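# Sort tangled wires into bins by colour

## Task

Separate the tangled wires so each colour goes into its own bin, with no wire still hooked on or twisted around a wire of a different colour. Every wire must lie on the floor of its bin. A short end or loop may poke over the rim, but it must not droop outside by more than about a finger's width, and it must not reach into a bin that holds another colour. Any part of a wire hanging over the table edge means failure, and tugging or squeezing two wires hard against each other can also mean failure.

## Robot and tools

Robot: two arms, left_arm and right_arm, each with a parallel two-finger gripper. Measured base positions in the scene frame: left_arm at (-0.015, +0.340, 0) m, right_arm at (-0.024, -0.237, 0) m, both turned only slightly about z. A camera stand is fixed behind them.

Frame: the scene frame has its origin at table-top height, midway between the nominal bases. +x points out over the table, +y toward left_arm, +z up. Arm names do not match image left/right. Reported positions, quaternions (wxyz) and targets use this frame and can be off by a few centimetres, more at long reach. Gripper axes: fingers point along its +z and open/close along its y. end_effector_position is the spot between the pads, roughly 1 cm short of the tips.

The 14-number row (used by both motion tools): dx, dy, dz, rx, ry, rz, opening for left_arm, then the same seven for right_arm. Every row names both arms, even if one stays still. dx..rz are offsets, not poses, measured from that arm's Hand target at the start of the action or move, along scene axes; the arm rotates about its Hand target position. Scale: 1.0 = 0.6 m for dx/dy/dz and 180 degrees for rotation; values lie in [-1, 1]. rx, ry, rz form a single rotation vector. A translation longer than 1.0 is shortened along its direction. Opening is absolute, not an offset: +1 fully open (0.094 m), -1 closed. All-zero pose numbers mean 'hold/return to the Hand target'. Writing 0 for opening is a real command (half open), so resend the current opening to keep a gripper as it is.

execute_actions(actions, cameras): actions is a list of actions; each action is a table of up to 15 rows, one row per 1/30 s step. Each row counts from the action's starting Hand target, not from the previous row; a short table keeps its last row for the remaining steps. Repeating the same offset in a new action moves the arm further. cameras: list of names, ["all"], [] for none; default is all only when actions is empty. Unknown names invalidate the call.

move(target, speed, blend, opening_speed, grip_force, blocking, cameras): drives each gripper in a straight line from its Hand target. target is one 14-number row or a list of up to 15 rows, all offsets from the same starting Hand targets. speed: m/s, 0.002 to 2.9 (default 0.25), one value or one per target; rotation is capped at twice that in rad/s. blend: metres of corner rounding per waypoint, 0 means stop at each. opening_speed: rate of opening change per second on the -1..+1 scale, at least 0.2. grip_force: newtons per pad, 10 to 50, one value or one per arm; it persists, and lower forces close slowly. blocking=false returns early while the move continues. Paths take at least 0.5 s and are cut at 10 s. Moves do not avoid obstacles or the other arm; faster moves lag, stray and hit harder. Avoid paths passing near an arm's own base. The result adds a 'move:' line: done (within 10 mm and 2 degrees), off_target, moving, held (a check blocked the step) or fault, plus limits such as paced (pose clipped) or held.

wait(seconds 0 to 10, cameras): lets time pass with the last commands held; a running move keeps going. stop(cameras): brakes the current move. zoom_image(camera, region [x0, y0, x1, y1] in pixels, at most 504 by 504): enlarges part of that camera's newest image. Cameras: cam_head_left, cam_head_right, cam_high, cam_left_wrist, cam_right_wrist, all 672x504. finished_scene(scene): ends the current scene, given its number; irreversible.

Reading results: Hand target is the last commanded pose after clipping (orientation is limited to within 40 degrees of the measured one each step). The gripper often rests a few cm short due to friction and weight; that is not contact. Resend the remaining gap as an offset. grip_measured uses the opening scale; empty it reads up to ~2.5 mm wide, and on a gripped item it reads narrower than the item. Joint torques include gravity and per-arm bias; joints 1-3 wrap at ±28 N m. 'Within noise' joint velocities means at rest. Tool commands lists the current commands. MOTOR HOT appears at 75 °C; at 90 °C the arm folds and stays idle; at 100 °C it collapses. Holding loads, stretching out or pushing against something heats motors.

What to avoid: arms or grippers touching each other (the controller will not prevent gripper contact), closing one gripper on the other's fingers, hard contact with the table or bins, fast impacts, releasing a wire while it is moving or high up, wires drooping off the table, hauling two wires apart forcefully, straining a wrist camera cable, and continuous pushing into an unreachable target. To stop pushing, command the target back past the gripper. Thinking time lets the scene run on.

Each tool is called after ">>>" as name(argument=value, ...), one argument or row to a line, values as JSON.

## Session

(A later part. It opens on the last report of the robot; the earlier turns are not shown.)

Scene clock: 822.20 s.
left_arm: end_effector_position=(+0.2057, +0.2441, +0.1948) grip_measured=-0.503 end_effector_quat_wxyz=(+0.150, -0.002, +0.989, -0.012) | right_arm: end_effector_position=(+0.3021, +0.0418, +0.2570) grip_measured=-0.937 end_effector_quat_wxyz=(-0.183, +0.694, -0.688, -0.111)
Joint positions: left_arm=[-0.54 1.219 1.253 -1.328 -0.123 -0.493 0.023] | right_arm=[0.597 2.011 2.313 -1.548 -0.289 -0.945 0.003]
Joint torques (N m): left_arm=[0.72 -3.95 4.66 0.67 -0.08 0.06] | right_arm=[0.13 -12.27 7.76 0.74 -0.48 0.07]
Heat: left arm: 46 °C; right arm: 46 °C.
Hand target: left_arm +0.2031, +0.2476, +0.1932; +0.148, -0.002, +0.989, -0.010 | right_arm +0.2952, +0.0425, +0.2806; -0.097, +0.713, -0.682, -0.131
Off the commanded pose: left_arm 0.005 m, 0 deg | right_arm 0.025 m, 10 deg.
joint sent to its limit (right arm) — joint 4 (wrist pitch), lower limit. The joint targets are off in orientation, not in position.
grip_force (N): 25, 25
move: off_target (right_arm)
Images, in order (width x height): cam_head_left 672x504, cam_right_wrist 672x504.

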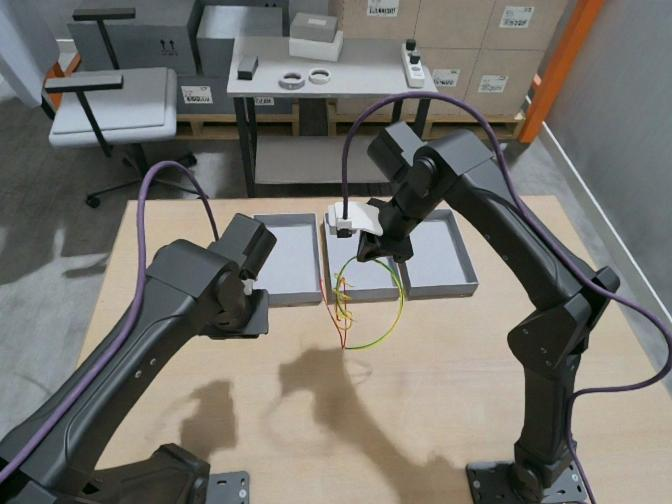

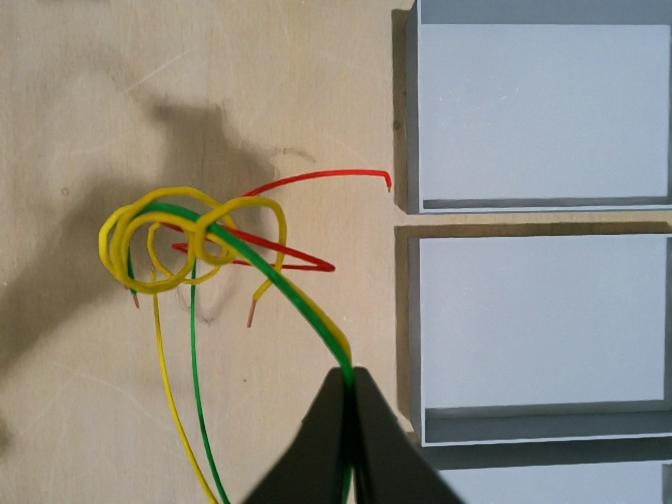

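>>> move(
  target=[0.12,-0.12,0,-0.209,-0.362,-0.287,-0.4, 0.13,0,0.02,0,0,0,-1],
  speed=0.08,
  cameras=["all"],
)

>>> zoom_image(
  camera="cam_left_wrist",
  region=[200, 50, 550, 400],
)

Scene clock: 852.33 s.
left_arm: end_effector_position=(+0.2759, +0.1736, +0.1976) grip_measured=-0.403 end_effector_quat_wxyz=(+0.604, +0.363, +0.611, -0.359) | right_arm: end_effector_position=(+0.3708, +0.0406, +0.2943) grip_measured=-0.937 end_effector_quat_wxyz=(-0.284, +0.670, -0.680, -0.091)
Joint positions: left_arm=[-0.078 1.304 0.313 0.969 1.029 0.019 0.028] | right_arm=[0.503 2.188 2.686 -1.549 -0.325 -0.977 0.003]
Joint torques (N m): left_arm=[0.53 -2.92 4.36 1.59 0.06 -0.01] | right_arm=[-0.53 -8.39 7.42 1.09 -0.48 -0.06]
Heat: left arm: 46 °C; right arm: 49 °C.
Hand target: left_arm +0.2750, +0.1756, +0.1930; +0.603, +0.361, +0.614, -0.359 | right_arm +0.3731, +0.0424, +0.2926; -0.097, +0.713, -0.682, -0.131
Off the commanded pose: left_arm 0.005 m, 0 deg | right_arm 0.003 m, 23 deg.
joint sent to its limit (right arm) — joint 4 (wrist pitch), lower limit. The joint targets are off in orientation, not in position.
grip_force (N): 25, 25
move: off_target (right_arm)

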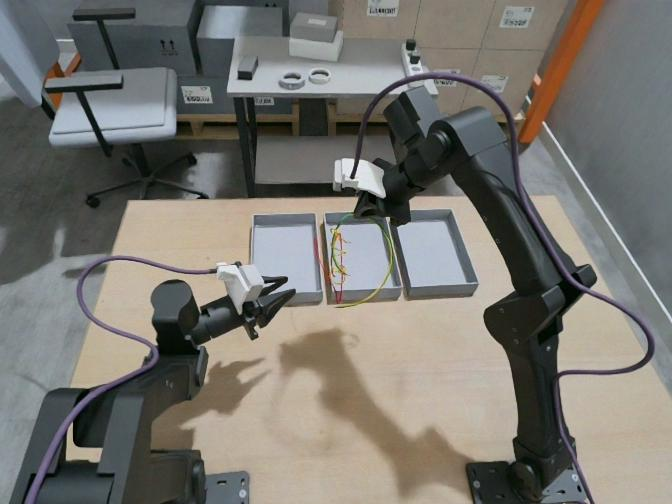

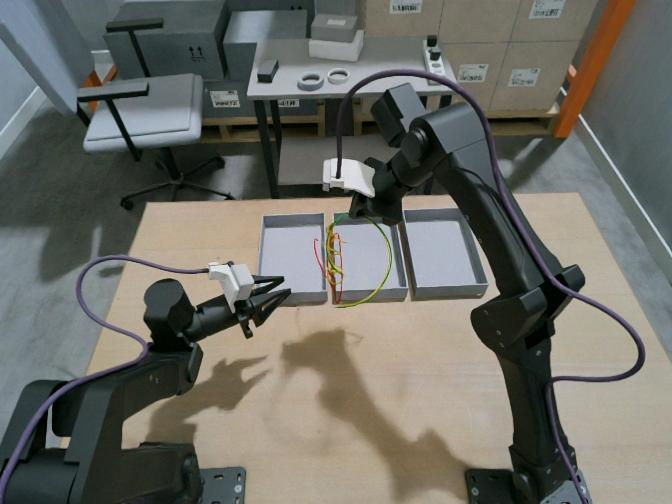

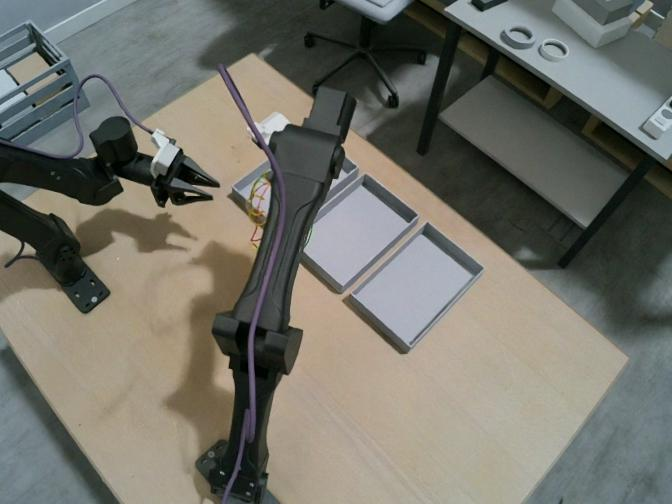

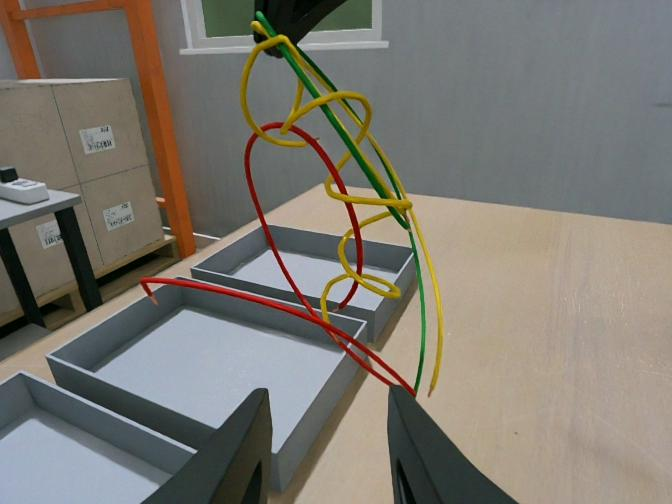

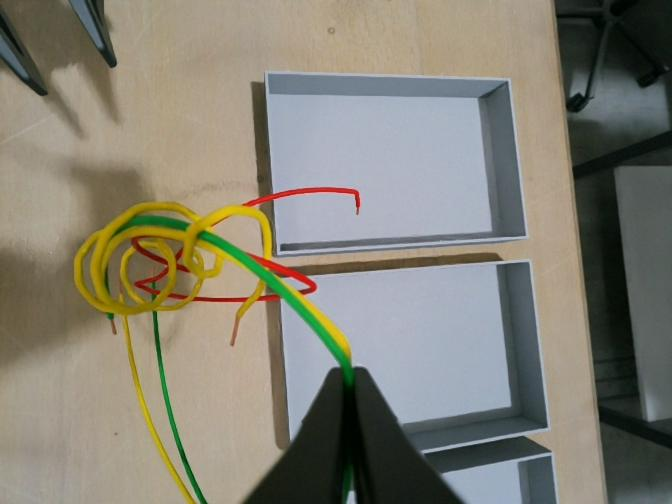

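Scaled by 1.440 from the camera's 672x504 image, which has a finer 960x720 frame.

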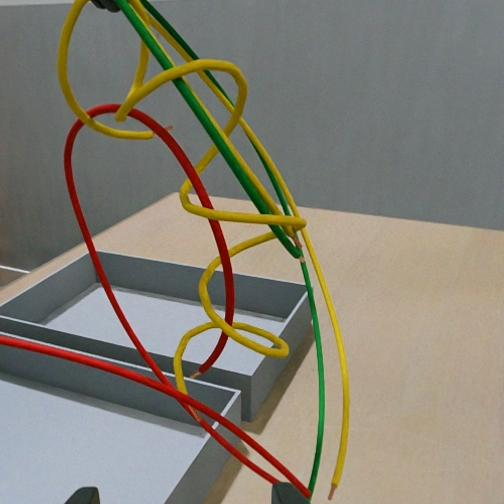

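>>> move(
  target=[0.095,-0.055,0.012,0,0,0,-0.45, 0,0,0,0,0,0,-1],
  speed=0.1,
  cameras=["cam_left_wrist"],
)

Scene clock: 878.70 s.
left_arm: end_effector_position=(+0.3272, +0.1444, +0.1967) grip_measured=-0.447 end_effector_quat_wxyz=(+0.597, +0.360, +0.618, -0.363) | right_arm: end_effector_position=(+0.3708, +0.0406, +0.2943) grip_measured=-0.937 end_effector_quat_wxyz=(-0.284, +0.670, -0.680, -0.091)
Joint positions: left_arm=[-0.182 1.536 0.508 0.989 0.926 0.012 0.026] | right_arm=[0.503 2.188 2.686 -1.549 -0.325 -0.977 0.003]
Joint torques (N m): left_arm=[-0.58 -4.56 6.69 1.68 -0.08 -0.03] | right_arm=[-0.53 -8.42 7.42 1.1 -0.48 -0.06]
Motor temperatures (°C): left_arm=[33 39 47 38 32 33 35] | right_arm=[31 48 44 36 35 32 35]
Heat: left arm: 47 °C; right arm: 48 °C.
Hand target: left_arm +0.3320, +0.1426, +0.2002; +0.603, +0.361, +0.614, -0.359 | right_arm +0.3731, +0.0424, +0.2926; -0.097, +0.713, -0.682, -0.131
Off the commanded pose: left_arm 0.006 m, 1 deg | right_arm 0.003 m, 23 deg.
joint sent to its limit (right arm) — joint 4 (wrist pitch), lower limit. The joint targets are off in orientation, not in position.
grip_force (N): 25, 25
move: off_target (right_arm)
Images, in order (width x height): cam_left_wrist 672x504.

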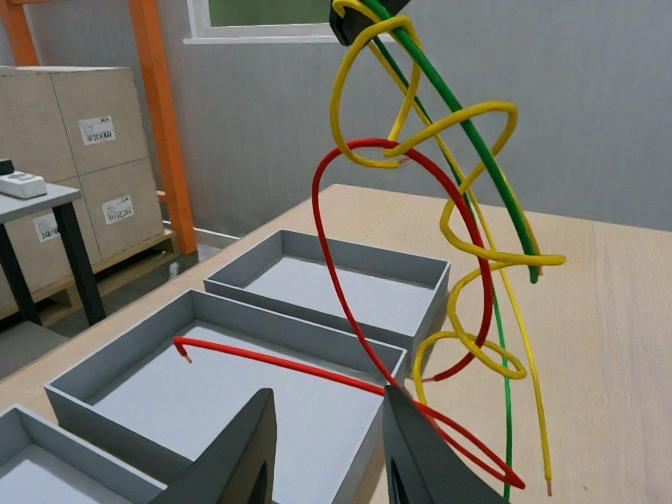

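>>> move(
  target=[0.045,-0.082,0.03,0,0,0,-0.45, 0,0,0,0,0,0,-1],
  speed=0.08,
  cameras=["cam_left_wrist","cam_right_wrist"],
)

Scene clock: 889.37 s.
left_arm: end_effector_position=(+0.3538, +0.0956, +0.2208) grip_measured=-0.447 end_effector_quat_wxyz=(+0.607, +0.364, +0.607, -0.360) | right_arm: end_effector_position=(+0.3708, +0.0406, +0.2943) grip_measured=-0.937 end_effector_quat_wxyz=(-0.284, +0.670, -0.680, -0.091)
Joint positions: left_arm=[-0.332 1.613 0.682 0.926 0.778 0.008 0.026] | right_arm=[0.503 2.188 2.686 -1.549 -0.325 -0.977 0.003]
Joint torques (N m): left_arm=[-0.44 -5.55 6.99 1.42 -0.12 0] | right_arm=[-0.53 -8.4 7.42 1.09 -0.48 -0.06]
Heat: left arm: 48 °C; right arm: 48 °C.
Hand target: left_arm +0.3590, +0.0933, +0.2183; +0.603, +0.361, +0.614, -0.359 | right_arm +0.3731, +0.0424, +0.2926; -0.097, +0.713, -0.682, -0.131
Off the commanded pose: left_arm 0.006 m, 1 deg | right_arm 0.003 m, 23 deg.
joint sent to its limit (right arm) — joint 4 (wrist pitch), lower limit. The joint targets are off in orientation, not in position.
grip_force (N): 25, 25
move: off_target (right_arm)
Images, in order (width x height): cam_left_wrist 672x504, cam_right_wrist 672x504.

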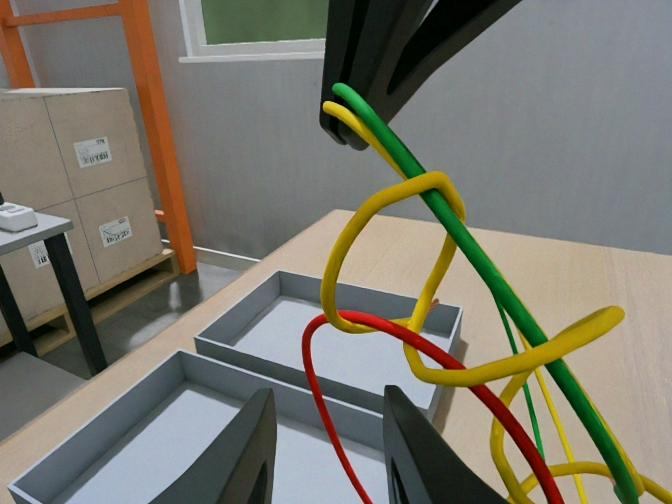

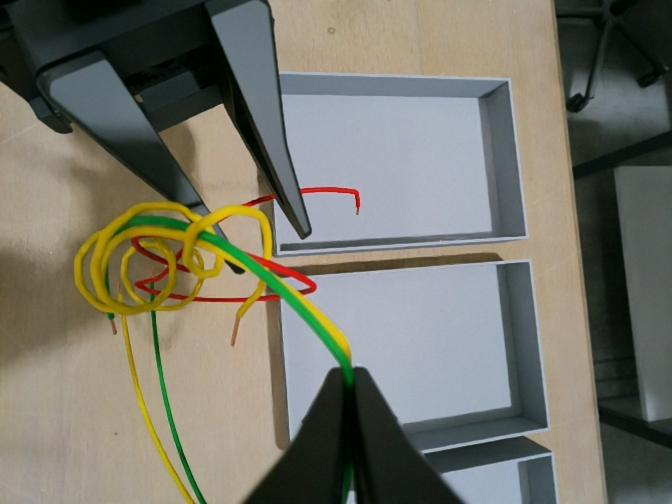

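>>> move(
  target=[0.02,-0.034,-0.005,0,0,0,-0.45, 0,0,0,0,0,0,-1],
  speed=0.08,
  cameras=["cam_left_wrist","cam_right_wrist"],
)

Scene clock: 897.70 s.
left_arm: end_effector_position=(+0.3661, +0.0760, +0.2161) grip_measured=-0.447 end_effector_quat_wxyz=(+0.604, +0.363, +0.611, -0.360) | right_arm: end_effector_position=(+0.3708, +0.0406, +0.2943) grip_measured=-0.937 end_effector_quat_wxyz=(-0.284, +0.670, -0.680, -0.091)
Joint positions: left_arm=[-0.38 1.685 0.747 0.926 0.728 0.007 0.026] | right_arm=[0.503 2.188 2.686 -1.549 -0.325 -0.977 0.003]
Joint torques (N m): left_arm=[-0.55 -5.97 7.39 1.54 -0.09 0.01] | right_arm=[-0.53 -8.4 7.42 1.09 -0.48 -0.05]
Heat: left arm: 49 °C; right arm: 48 °C.
Hand target: left_arm +0.3710, +0.0730, +0.2151; +0.603, +0.361, +0.614, -0.359 | right_arm +0.3731, +0.0424, +0.2926; -0.097, +0.713, -0.682, -0.131
Off the commanded pose: left_arm 0.006 m, 1 deg | right_arm 0.003 m, 23 deg.
joint sent to its limit (right arm) — joint 4 (wrist pitch), lower limit. The joint targets are off in orientation, not in position.
grip_force (N): 25, 25
move: off_target (right_arm)
Images, in order (width x height): cam_left_wrist 672x504, cam_right_wrist 672x504.

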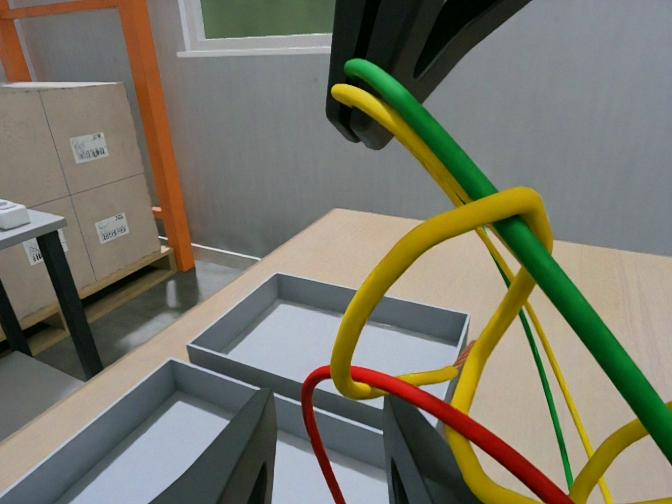

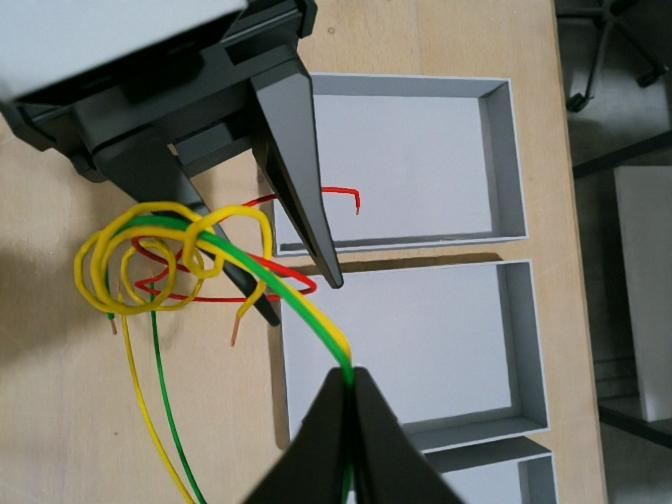

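>>> move(
  target=[
    [-0.002,0.0,-0.008,0,0,0,-0.45, 0,0,0,0,0,0,-1],
    [-0.002,0,-0.008,0,0,0,-1, 0,0,0,0,0,0,-1],
  ],
  speed=0.06,
  opening_speed=0.3,
  cameras=["cam_left_wrist","cam_right_wrist"],
)

Scene clock: 910.27 s.
left_arm: end_effector_position=(+0.3674, +0.0759, +0.2119) grip_measured=-0.945 end_effector_quat_wxyz=(+0.601, +0.362, +0.615, -0.361) | right_arm: end_effector_position=(+0.3707, +0.0407, +0.2943) grip_measured=-0.937 end_effector_quat_wxyz=(-0.284, +0.670, -0.680, -0.091)
Joint positions: left_arm=[-0.38 1.695 0.747 0.926 0.726 0.007 0.003] | right_arm=[0.503 2.188 2.686 -1.549 -0.325 -0.977 0.003]
Joint torques (N m): left_arm=[-0.83 -6.02 6.28 1.76 -0.09 0] | right_arm=[-0.53 -8.42 7.42 1.09 -0.45 -0.06]
Heat: left arm: 48 °C; right arm: 47 °C.
Hand target: left_arm +0.3699, +0.0731, +0.2103; +0.603, +0.361, +0.614, -0.359 | right_arm +0.3731, +0.0424, +0.2926; -0.097, +0.713, -0.682, -0.131
Off the commanded pose: left_arm 0.004 m, 0 deg | right_arm 0.003 m, 23 deg.
joint sent to its limit (right arm) — joint 4 (wrist pitch), lower limit. The joint targets are off in orientation, not in position.
grip_force (N): 25, 25
move: off_target (right_arm)
Images, in order (width x height): cam_left_wrist 672x504, cam_right_wrist 672x504.

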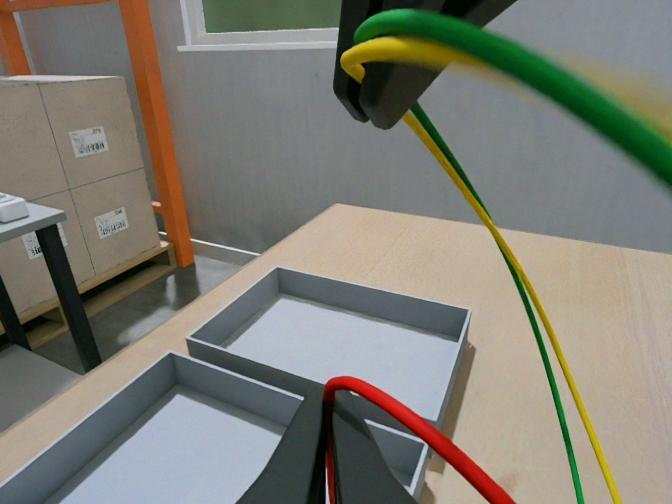

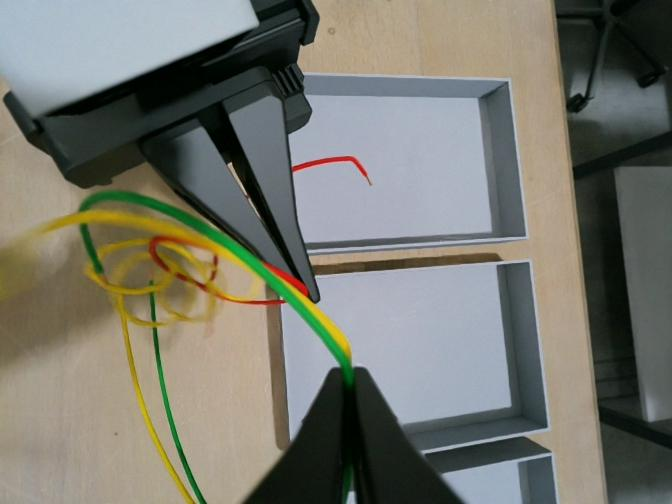

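>>> wait(
  seconds=0.5,
  cameras=["all"],
)

>>> zoom_image(
  camera="cam_head_left",
  region=[280, 190, 420, 330],
)

>>> zoom_image(
  camera="cam_right_wrist",
  region=[50, 150, 400, 400],
)

Scene clock: 917.33 s.
left_arm: end_effector_position=(+0.3674, +0.0759, +0.2119) grip_measured=-0.945 end_effector_quat_wxyz=(+0.601, +0.362, +0.615, -0.361) | right_arm: end_effector_position=(+0.3707, +0.0407, +0.2943) grip_measured=-0.937 end_effector_quat_wxyz=(-0.284, +0.670, -0.680, -0.091)
Joint positions: left_arm=[-0.38 1.695 0.747 0.926 0.726 0.007 0.003] | right_arm=[0.503 2.188 2.686 -1.549 -0.326 -0.977 0.003]
Joint torques (N m): left_arm=[-0.73 -6.17 6.12 1.77 -0.03 -0.05] | right_arm=[-0.53 -8.4 7.42 1.09 -0.48 -0.05]
Heat: left arm: 47 °C; right arm: 47 °C.
Hand target: left_arm +0.3699, +0.0730, +0.2103; +0.603, +0.361, +0.614, -0.359 | right_arm +0.3731, +0.0424, +0.2926; -0.097, +0.713, -0.682, -0.131
Tool commands: left_gripper/opening=-1.0 right_gripper/opening=-1.0
Off the commanded pose: left_arm 0.004 m, 0 deg | right_arm 0.003 m, 23 deg.
grip_force (N): 25, 25
wait: 0.50 s; at rest from the start

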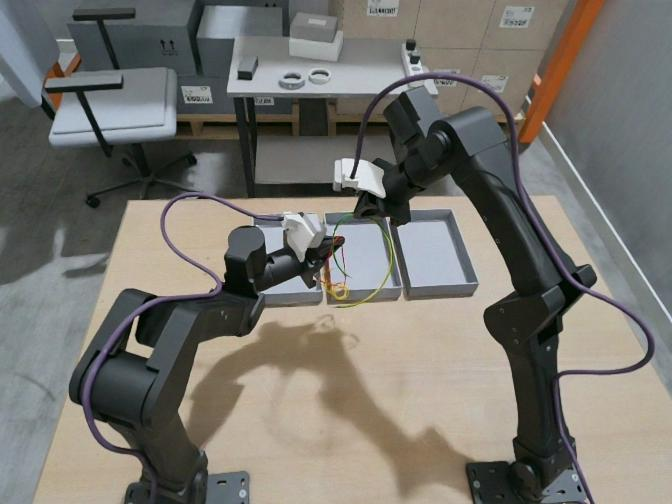

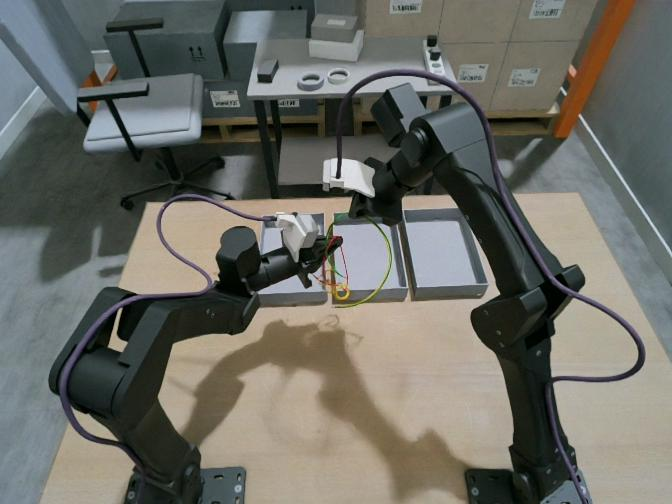

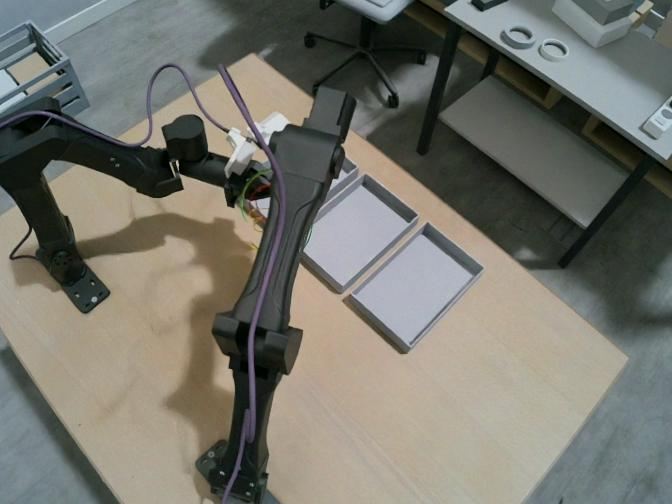

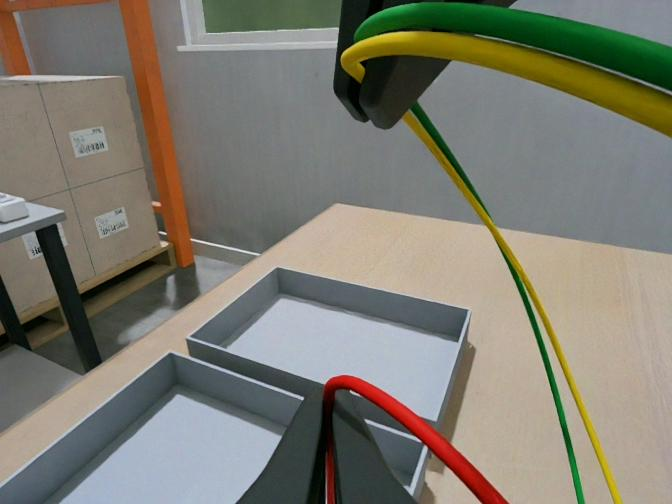

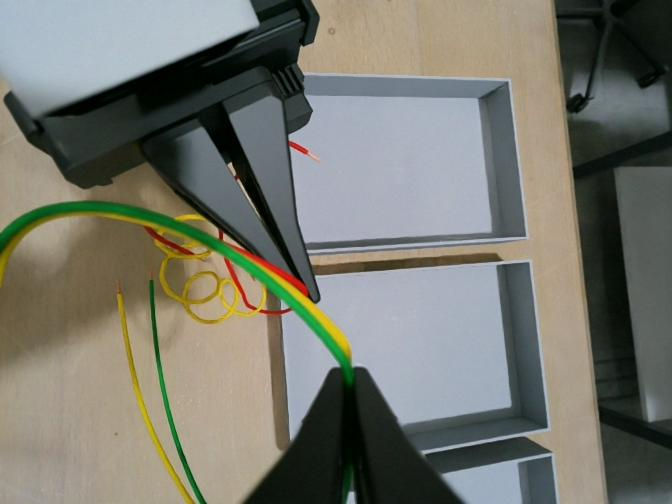

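Scaled by 3.600 from the camera's 672x504 image, which has a finer 960x720 frame.

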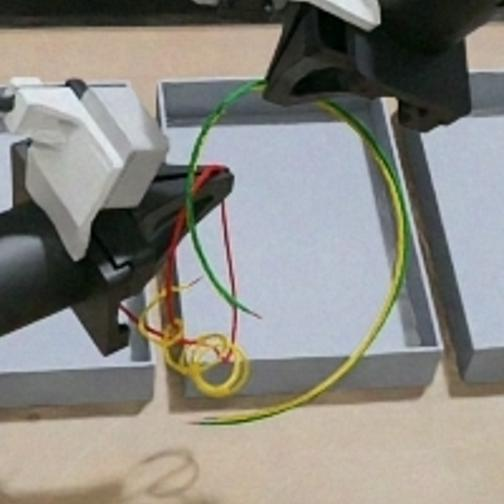

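Scaled by 1.440 from the camera's 672x504 image, which has a finer 960x720 frame.

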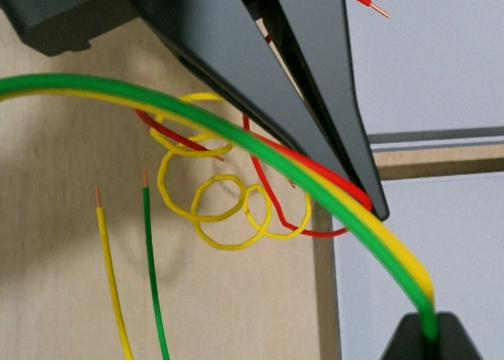

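>>> move(
  target=[-0.12,0.2,0.0,0,0,0,-1, 0,0,0,0,0,0,-1],
  speed=0.06,
  cameras=["all"],
)

>>> zoom_image(
  camera="cam_head_left",
  region=[220, 190, 420, 350],
)

>>> zoom_image(
  camera="cam_right_wrist",
  region=[0, 0, 350, 350],
)

Scene clock: 936.50 s.
left_arm: end_effector_position=(+0.3013, +0.1914, +0.2129) grip_measured=-0.945 end_effector_quat_wxyz=(+0.605, +0.360, +0.612, -0.362) | right_arm: end_effector_position=(+0.3707, +0.0407, +0.2943) grip_measured=-0.937 end_effector_quat_wxyz=(-0.284, +0.670, -0.680, -0.091)
Joint positions: left_arm=[0.003 1.366 0.429 0.921 1.108 0.007 0.003] | right_arm=[0.503 2.188 2.686 -1.549 -0.326 -0.977 0.003]
Joint torques (N m): left_arm=[0.47 -5.48 4.64 1.24 0.07 0.13] | right_arm=[-0.54 -8.39 7.43 1.09 -0.48 -0.05]
Heat: left arm: 47 °C; right arm: 47 °C.
Hand target: left_arm +0.2978, +0.1930, +0.2103; +0.603, +0.361, +0.614, -0.359 | right_arm +0.3731, +0.0424, +0.2926; -0.097, +0.713, -0.682, -0.131
Off the commanded pose: left_arm 0.005 m, 0 deg | right_arm 0.003 m, 23 deg.
joint sent to its limit (right arm) — joint 4 (wrist pitch), lower limit. The joint targets are off in orientation, not in position.
grip_force (N): 25, 25
move: off_target (right_arm)

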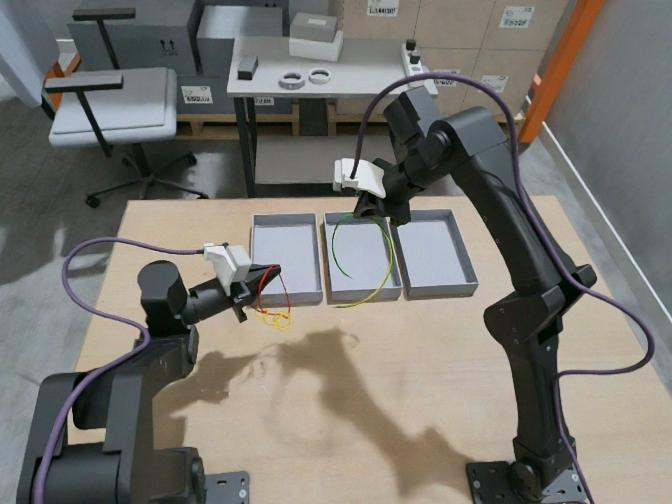

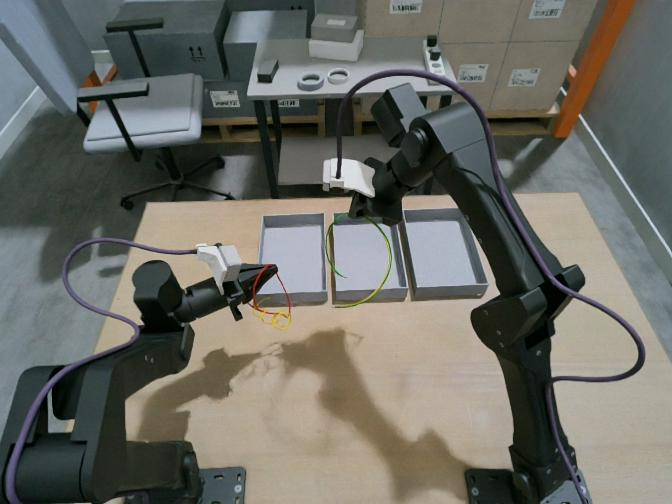

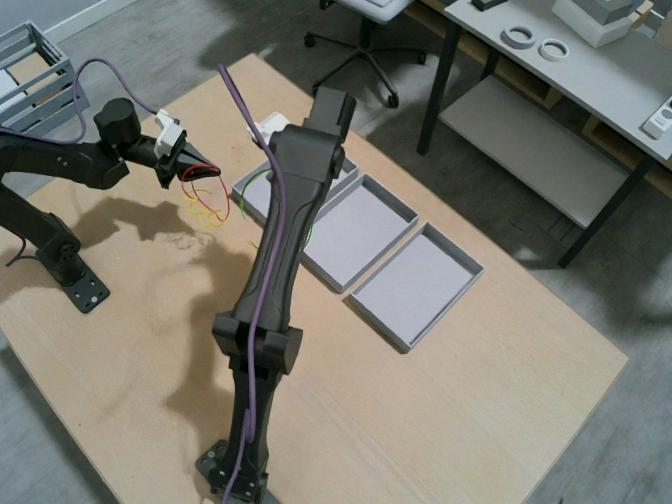

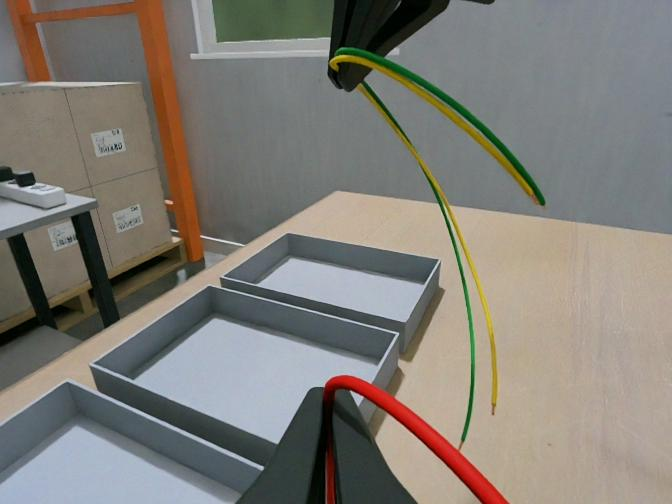

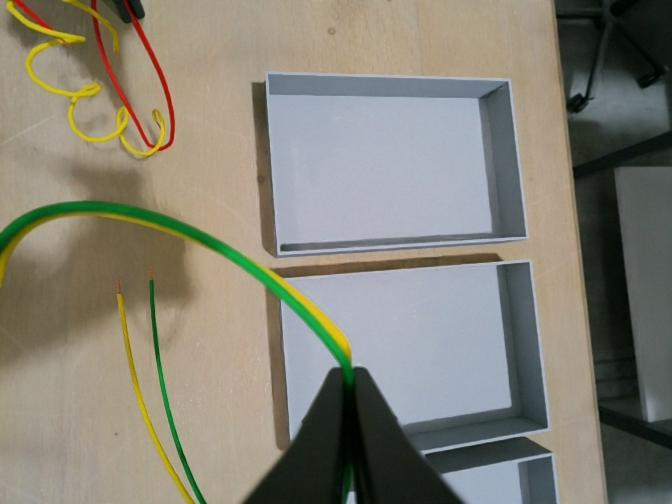

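Scaled by 2.520 from the camera's 672x504 image, which has a finer 960x720 frame.

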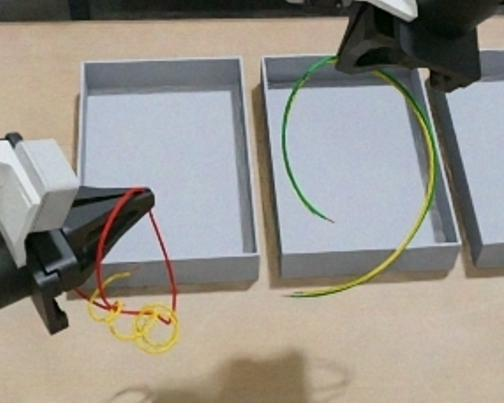

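Scaled by 1.440 from the camera's 672x504 image, which has a finer 960x720 frame.

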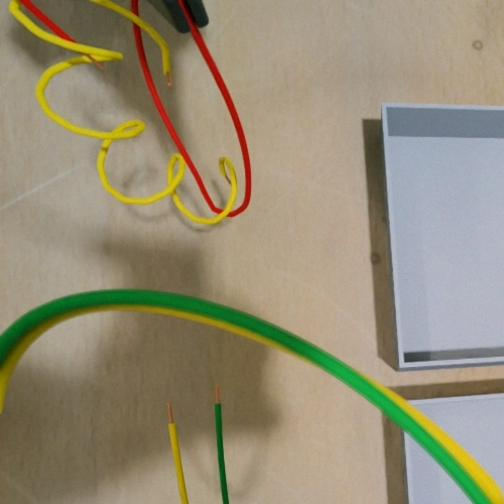

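>>> move(
  target=[
    [0,0,0,0,0,0,-1, -0.15,-0.15,-0.1,0,0,0,-1],
    [0,0.0,0,0,0,0,-1, -0.15,-0.15,-0.43,0,0,0,-1],
  ],
  speed=0.1,
  blend=[0.03,0],
  cameras=["cam_head_left","cam_left_wrist","cam_right_wrist"],
)

>>> zoom_image(
  camera="cam_head_left",
  region=[220, 240, 440, 430],
)

Scene clock: 957.40 s.
left_arm: end_effector_position=(+0.3012, +0.1914, +0.2128) grip_measured=-0.945 end_effector_quat_wxyz=(+0.605, +0.360, +0.612, -0.362) | right_arm: end_effector_position=(+0.2847, -0.0450, +0.0428) grip_measured=-0.937 end_effector_quat_wxyz=(-0.103, +0.714, -0.681, -0.126)
Joint positions: left_arm=[0.003 1.366 0.429 0.921 1.109 0.007 0.003] | right_arm=[0.412 1.879 1.288 -0.887 -0.314 -1.202 0.003]
Joint torques (N m): left_arm=[0.58 -5.55 4.51 1.28 0.08 0.09] | right_arm=[-0.54 -6.89 4.56 0.55 -0.29 -0.07]
Heat: left arm: 47 °C; right arm: 48 °C.
Hand target: left_arm +0.2979, +0.1930, +0.2103; +0.603, +0.361, +0.614, -0.359 | right_arm +0.2832, -0.0475, +0.0346; -0.097, +0.713, -0.682, -0.131
Off the commanded pose: left_arm 0.004 m, 0 deg | right_arm 0.009 m, 1 deg.
grip_force (N): 25, 25
move: done
Images, in order (width x height): cam_head_left 672x504, cam_left_wrist 672x504, cam_right_wrist 672x504.

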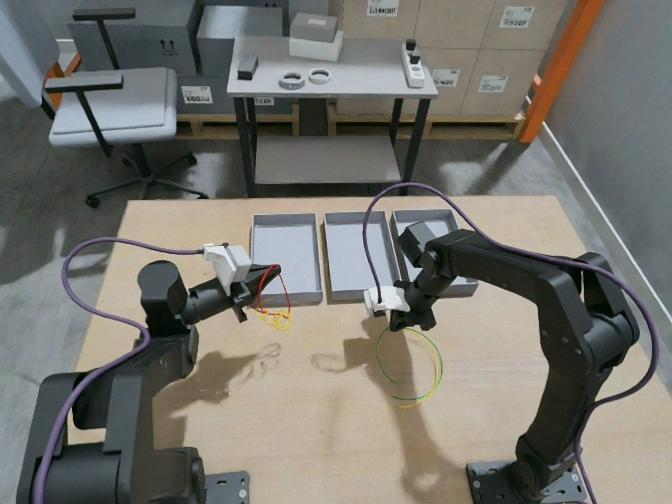

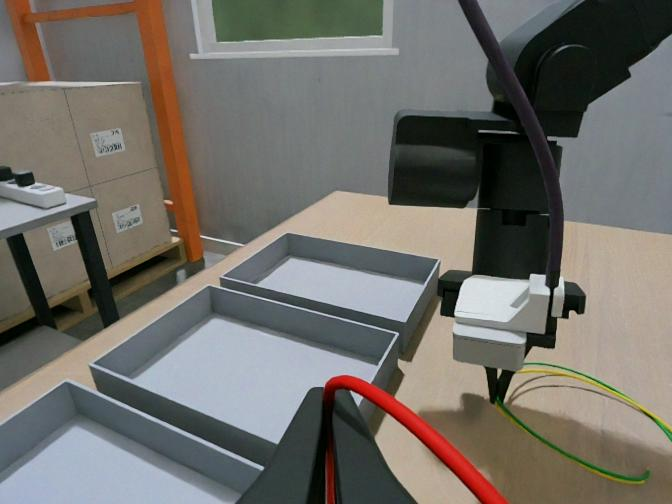

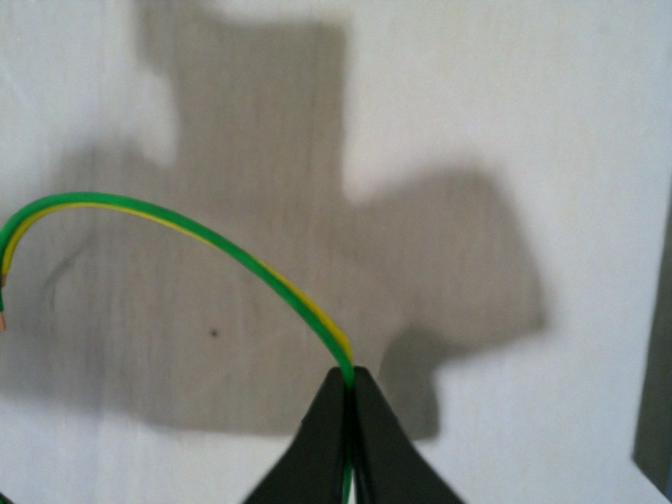

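Scaled by 2.291 from the camera's 672x504 image, which has a finer 960x720 frame.

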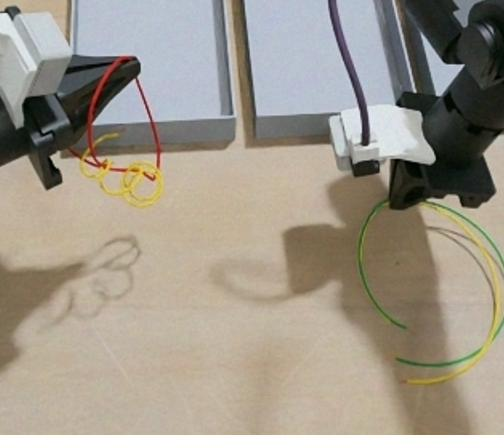

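>>> move(
  target=[
    [0,0,0,0,0,0,-1, 0,0,-0.04,0,0,0,-1],
    [0,0,0,0,0,0,-1, 0,0,-0.04,0,0,0,-0.5],
    [0,0,0,0,0,0,-1, 0,0,0.2,0,0,0,-0.5],
  ],
  speed=0.1,
  opening_speed=0.5,
  cameras=["cam_left_wrist","cam_right_wrist"],
)

Scene clock: 971.50 s.
left_arm: end_effector_position=(+0.3012, +0.1914, +0.2128) grip_measured=-0.945 end_effector_quat_wxyz=(+0.605, +0.360, +0.612, -0.362) | right_arm: end_effector_position=(+0.2799, -0.0471, +0.1368) grip_measured=-0.502 end_effector_quat_wxyz=(-0.075, +0.711, -0.685, -0.138)
Joint positions: left_arm=[0.003 1.366 0.429 0.921 1.109 0.007 0.003] | right_arm=[0.412 1.856 1.642 -1.325 -0.314 -1.202 0.023]
Joint torques (N m): left_arm=[0.57 -5.65 4.72 1.21 0.05 0.13] | right_arm=[-0.53 -10.78 8.13 0.14 -0.3 -0.07]
Heat: left arm: 47 °C; right arm: 46 °C.
Hand target: left_arm +0.2979, +0.1930, +0.2103; +0.603, +0.361, +0.614, -0.359 | right_arm +0.2832, -0.0476, +0.1545; -0.097, +0.713, -0.682, -0.131
Off the commanded pose: left_arm 0.004 m, 0 deg | right_arm 0.018 m, 3 deg.
grip_force (N): 25, 25
move: off_target (right_arm)
Images, in order (width x height): cam_left_wrist 672x504, cam_right_wrist 672x504.

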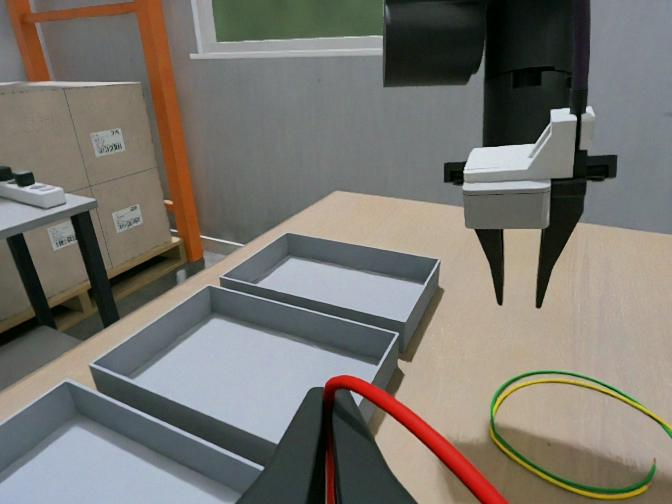

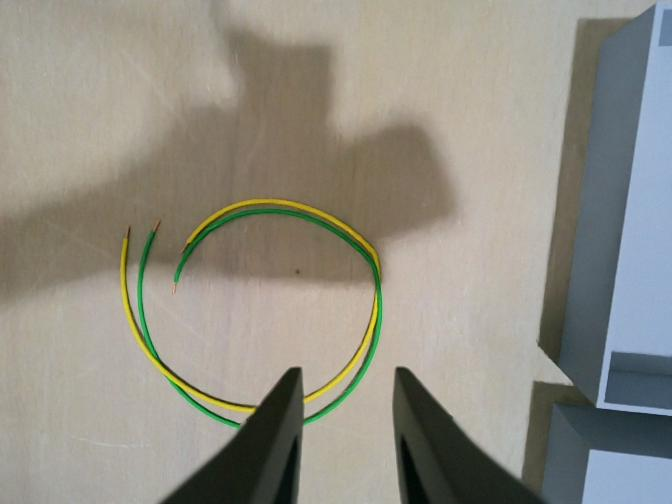

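>>> move(
  target=[0,0,0,0,0,0,-1, -0.03,0.11,0.0,0.383,-0.130,-0.199,-0.3],
  speed=0.12,
  cameras=["cam_left_wrist","cam_right_wrist","cam_head_left"],
)

>>> zoom_image(
  camera="cam_right_wrist",
  region=[150, 80, 550, 430],
)

Scene clock: 994.67 s.
left_arm: end_effector_position=(+0.3012, +0.1914, +0.2128) grip_measured=-0.945 end_effector_quat_wxyz=(+0.605, +0.360, +0.612, -0.362) | right_arm: end_effector_position=(+0.2671, +0.0191, +0.1593) grip_measured=-0.302 end_effector_quat_wxyz=(+0.635, -0.320, +0.628, +0.316)
Joint positions: left_arm=[0.003 1.366 0.429 0.921 1.109 0.007 0.003] | right_arm=[0.553 1.607 0.269 1.344 -0.39 -0.007 0.033]
Joint torques (N m): left_arm=[0.5 -5.74 4.51 1.23 0.05 0.12] | right_arm=[0.54 -3.15 3.08 2.25 0.09 0.04]
Heat: left arm: 47 °C; right arm: 46 °C.
Hand target: left_arm +0.2979, +0.1930, +0.2103; +0.603, +0.361, +0.614, -0.359 | right_arm +0.2652, +0.0185, +0.1547; +0.633, -0.317, +0.632, +0.315
Off the commanded pose: left_arm 0.004 m, 0 deg | right_arm 0.005 m, 1 deg.
grip_force (N): 25, 25
move: done
Images, in order (width x height): cam_head_left 672x504, cam_left_wrist 672x504, cam_right_wrist 672x504.

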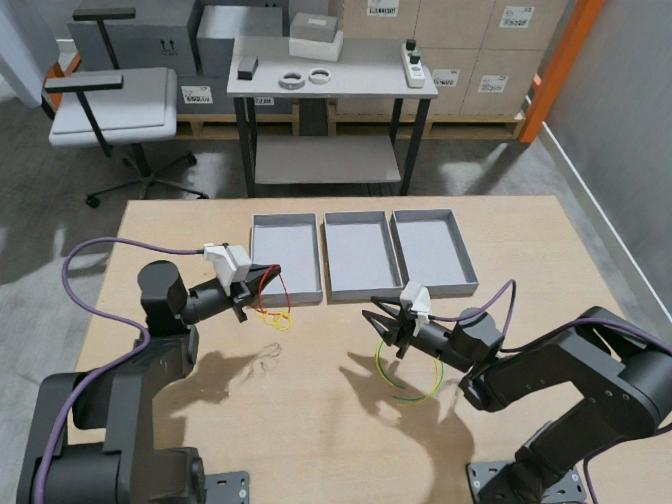

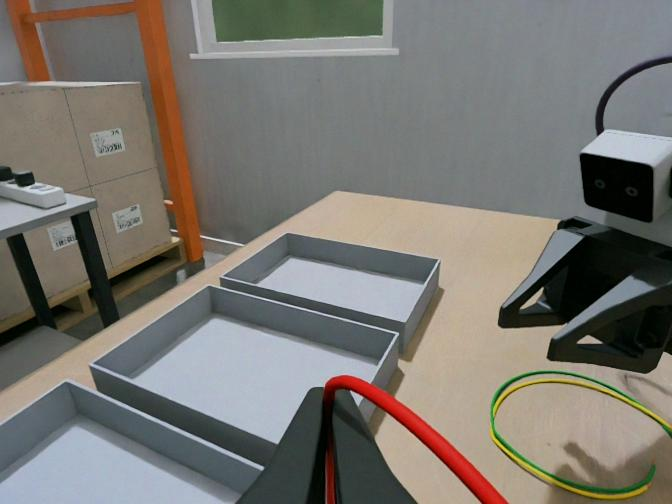

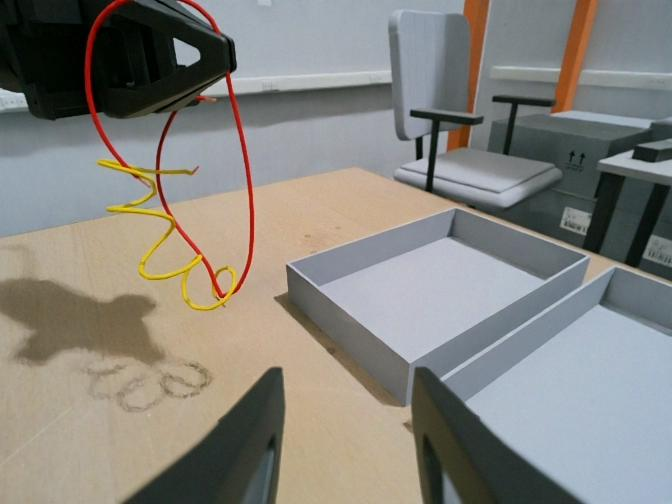

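Scaled by 1.260 from the camera's 672x504 image, which has a finer 960x720 frame.

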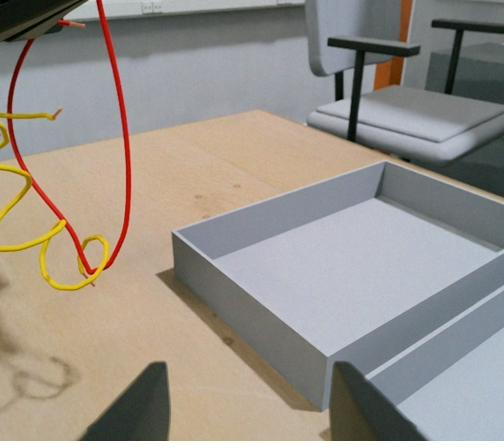

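>>> zoom_image(
  camera="cam_right_wrist",
  region=[80, 90, 260, 320],
)

Scaled by 2.191 from the camera's 672x504 image, which has a finer 960x720 frame.

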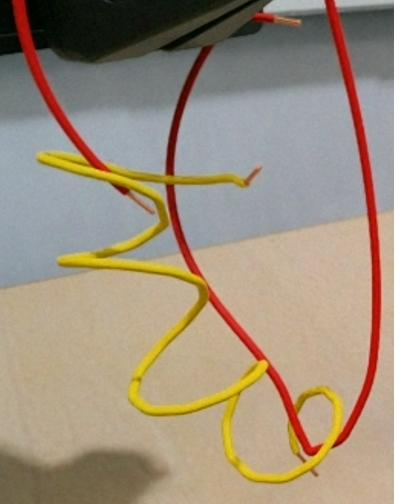

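>>> move(
  target=[0,0,0,0,0,0,-1, -0.085,0.12,-0.025,0,0,0,-0.4],
  speed=0.12,
  cameras=["cam_right_wrist"],
)

Scene clock: 1020.37 s.
left_arm: end_effector_position=(+0.3012, +0.1914, +0.2128) grip_measured=-0.945 end_effector_quat_wxyz=(+0.605, +0.360, +0.612, -0.362) | right_arm: end_effector_position=(+0.2098, +0.0853, +0.1315) grip_measured=-0.398 end_effector_quat_wxyz=(+0.622, -0.326, +0.640, +0.312)
Joint positions: left_arm=[0.003 1.366 0.429 0.921 1.109 0.007 0.003] | right_arm=[0.958 1.748 0.265 1.45 0.011 -0.006 0.028]
Joint torques (N m): left_arm=[0.64 -5.38 4.55 1.26 0.06 0.11] | right_arm=[0.38 -3.64 5.49 2.37 0.12 0.04]
Motor temperatures (°C): left_arm=[33 40 47 40 32 33 35] | right_arm=[31 43 42 39 34 32 34]
Heat: left arm: 47 °C; right arm: 43 °C.
Hand target: left_arm +0.2979, +0.1930, +0.2103; +0.603, +0.361, +0.614, -0.359 | right_arm +0.2142, +0.0904, +0.1396; +0.633, -0.317, +0.632, +0.315
Off the commanded pose: left_arm 0.004 m, 0 deg | right_arm 0.011 m, 2 deg.
grip_force (N): 25, 25
move: off_target (right_arm)
Images, in order (width x height): cam_right_wrist 672x504.

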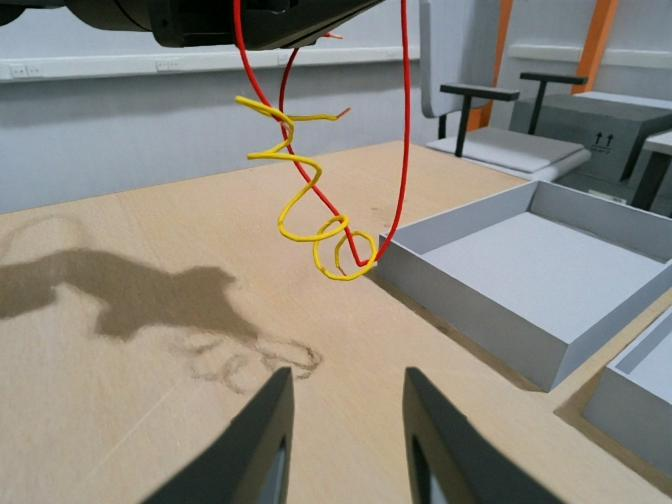

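>>> move(
  target=[0,0,0,0,0,0,-1, 0.043,0.107,0.012,0,0,0,-0.4],
  speed=0.1,
  cameras=["cam_right_wrist"],
)

Scene clock: 1031.97 s.
left_arm: end_effector_position=(+0.3012, +0.1914, +0.2128) grip_measured=-0.945 end_effector_quat_wxyz=(+0.605, +0.360, +0.612, -0.362) | right_arm: end_effector_position=(+0.2376, +0.1496, +0.1495) grip_measured=-0.398 end_effector_quat_wxyz=(+0.634, -0.319, +0.629, +0.317)
Joint positions: left_arm=[0.003 1.366 0.429 0.921 1.109 0.007 0.003] | right_arm=[1.012 1.872 0.549 1.33 0.068 -0.006 0.028]
Joint torques (N m): left_arm=[0.68 -5.71 4.55 1.29 0.07 0.09] | right_arm=[0.54 -5.38 6.04 1.98 0.12 0.03]
Heat: left arm: 47 °C; right arm: 43 °C.
Hand target: left_arm +0.2979, +0.1930, +0.2103; +0.603, +0.361, +0.614, -0.359 | right_arm +0.2399, +0.1547, +0.1468; +0.633, -0.317, +0.632, +0.315
Off the commanded pose: left_arm 0.004 m, 0 deg | right_arm 0.006 m, 1 deg.
grip_force (N): 25, 25
move: done
Images, in order (width x height): cam_right_wrist 672x504.

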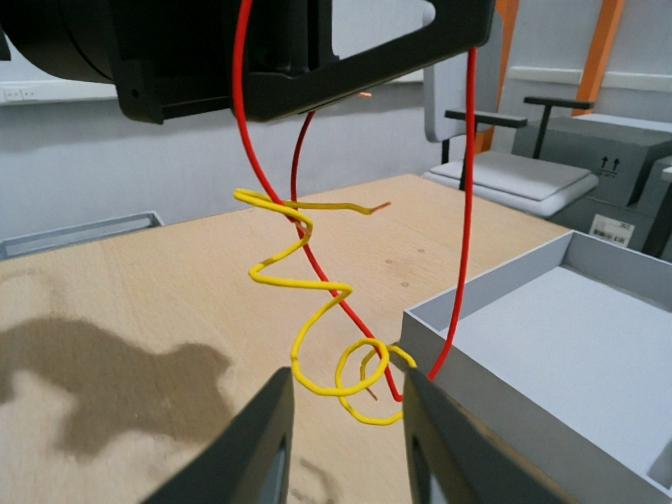

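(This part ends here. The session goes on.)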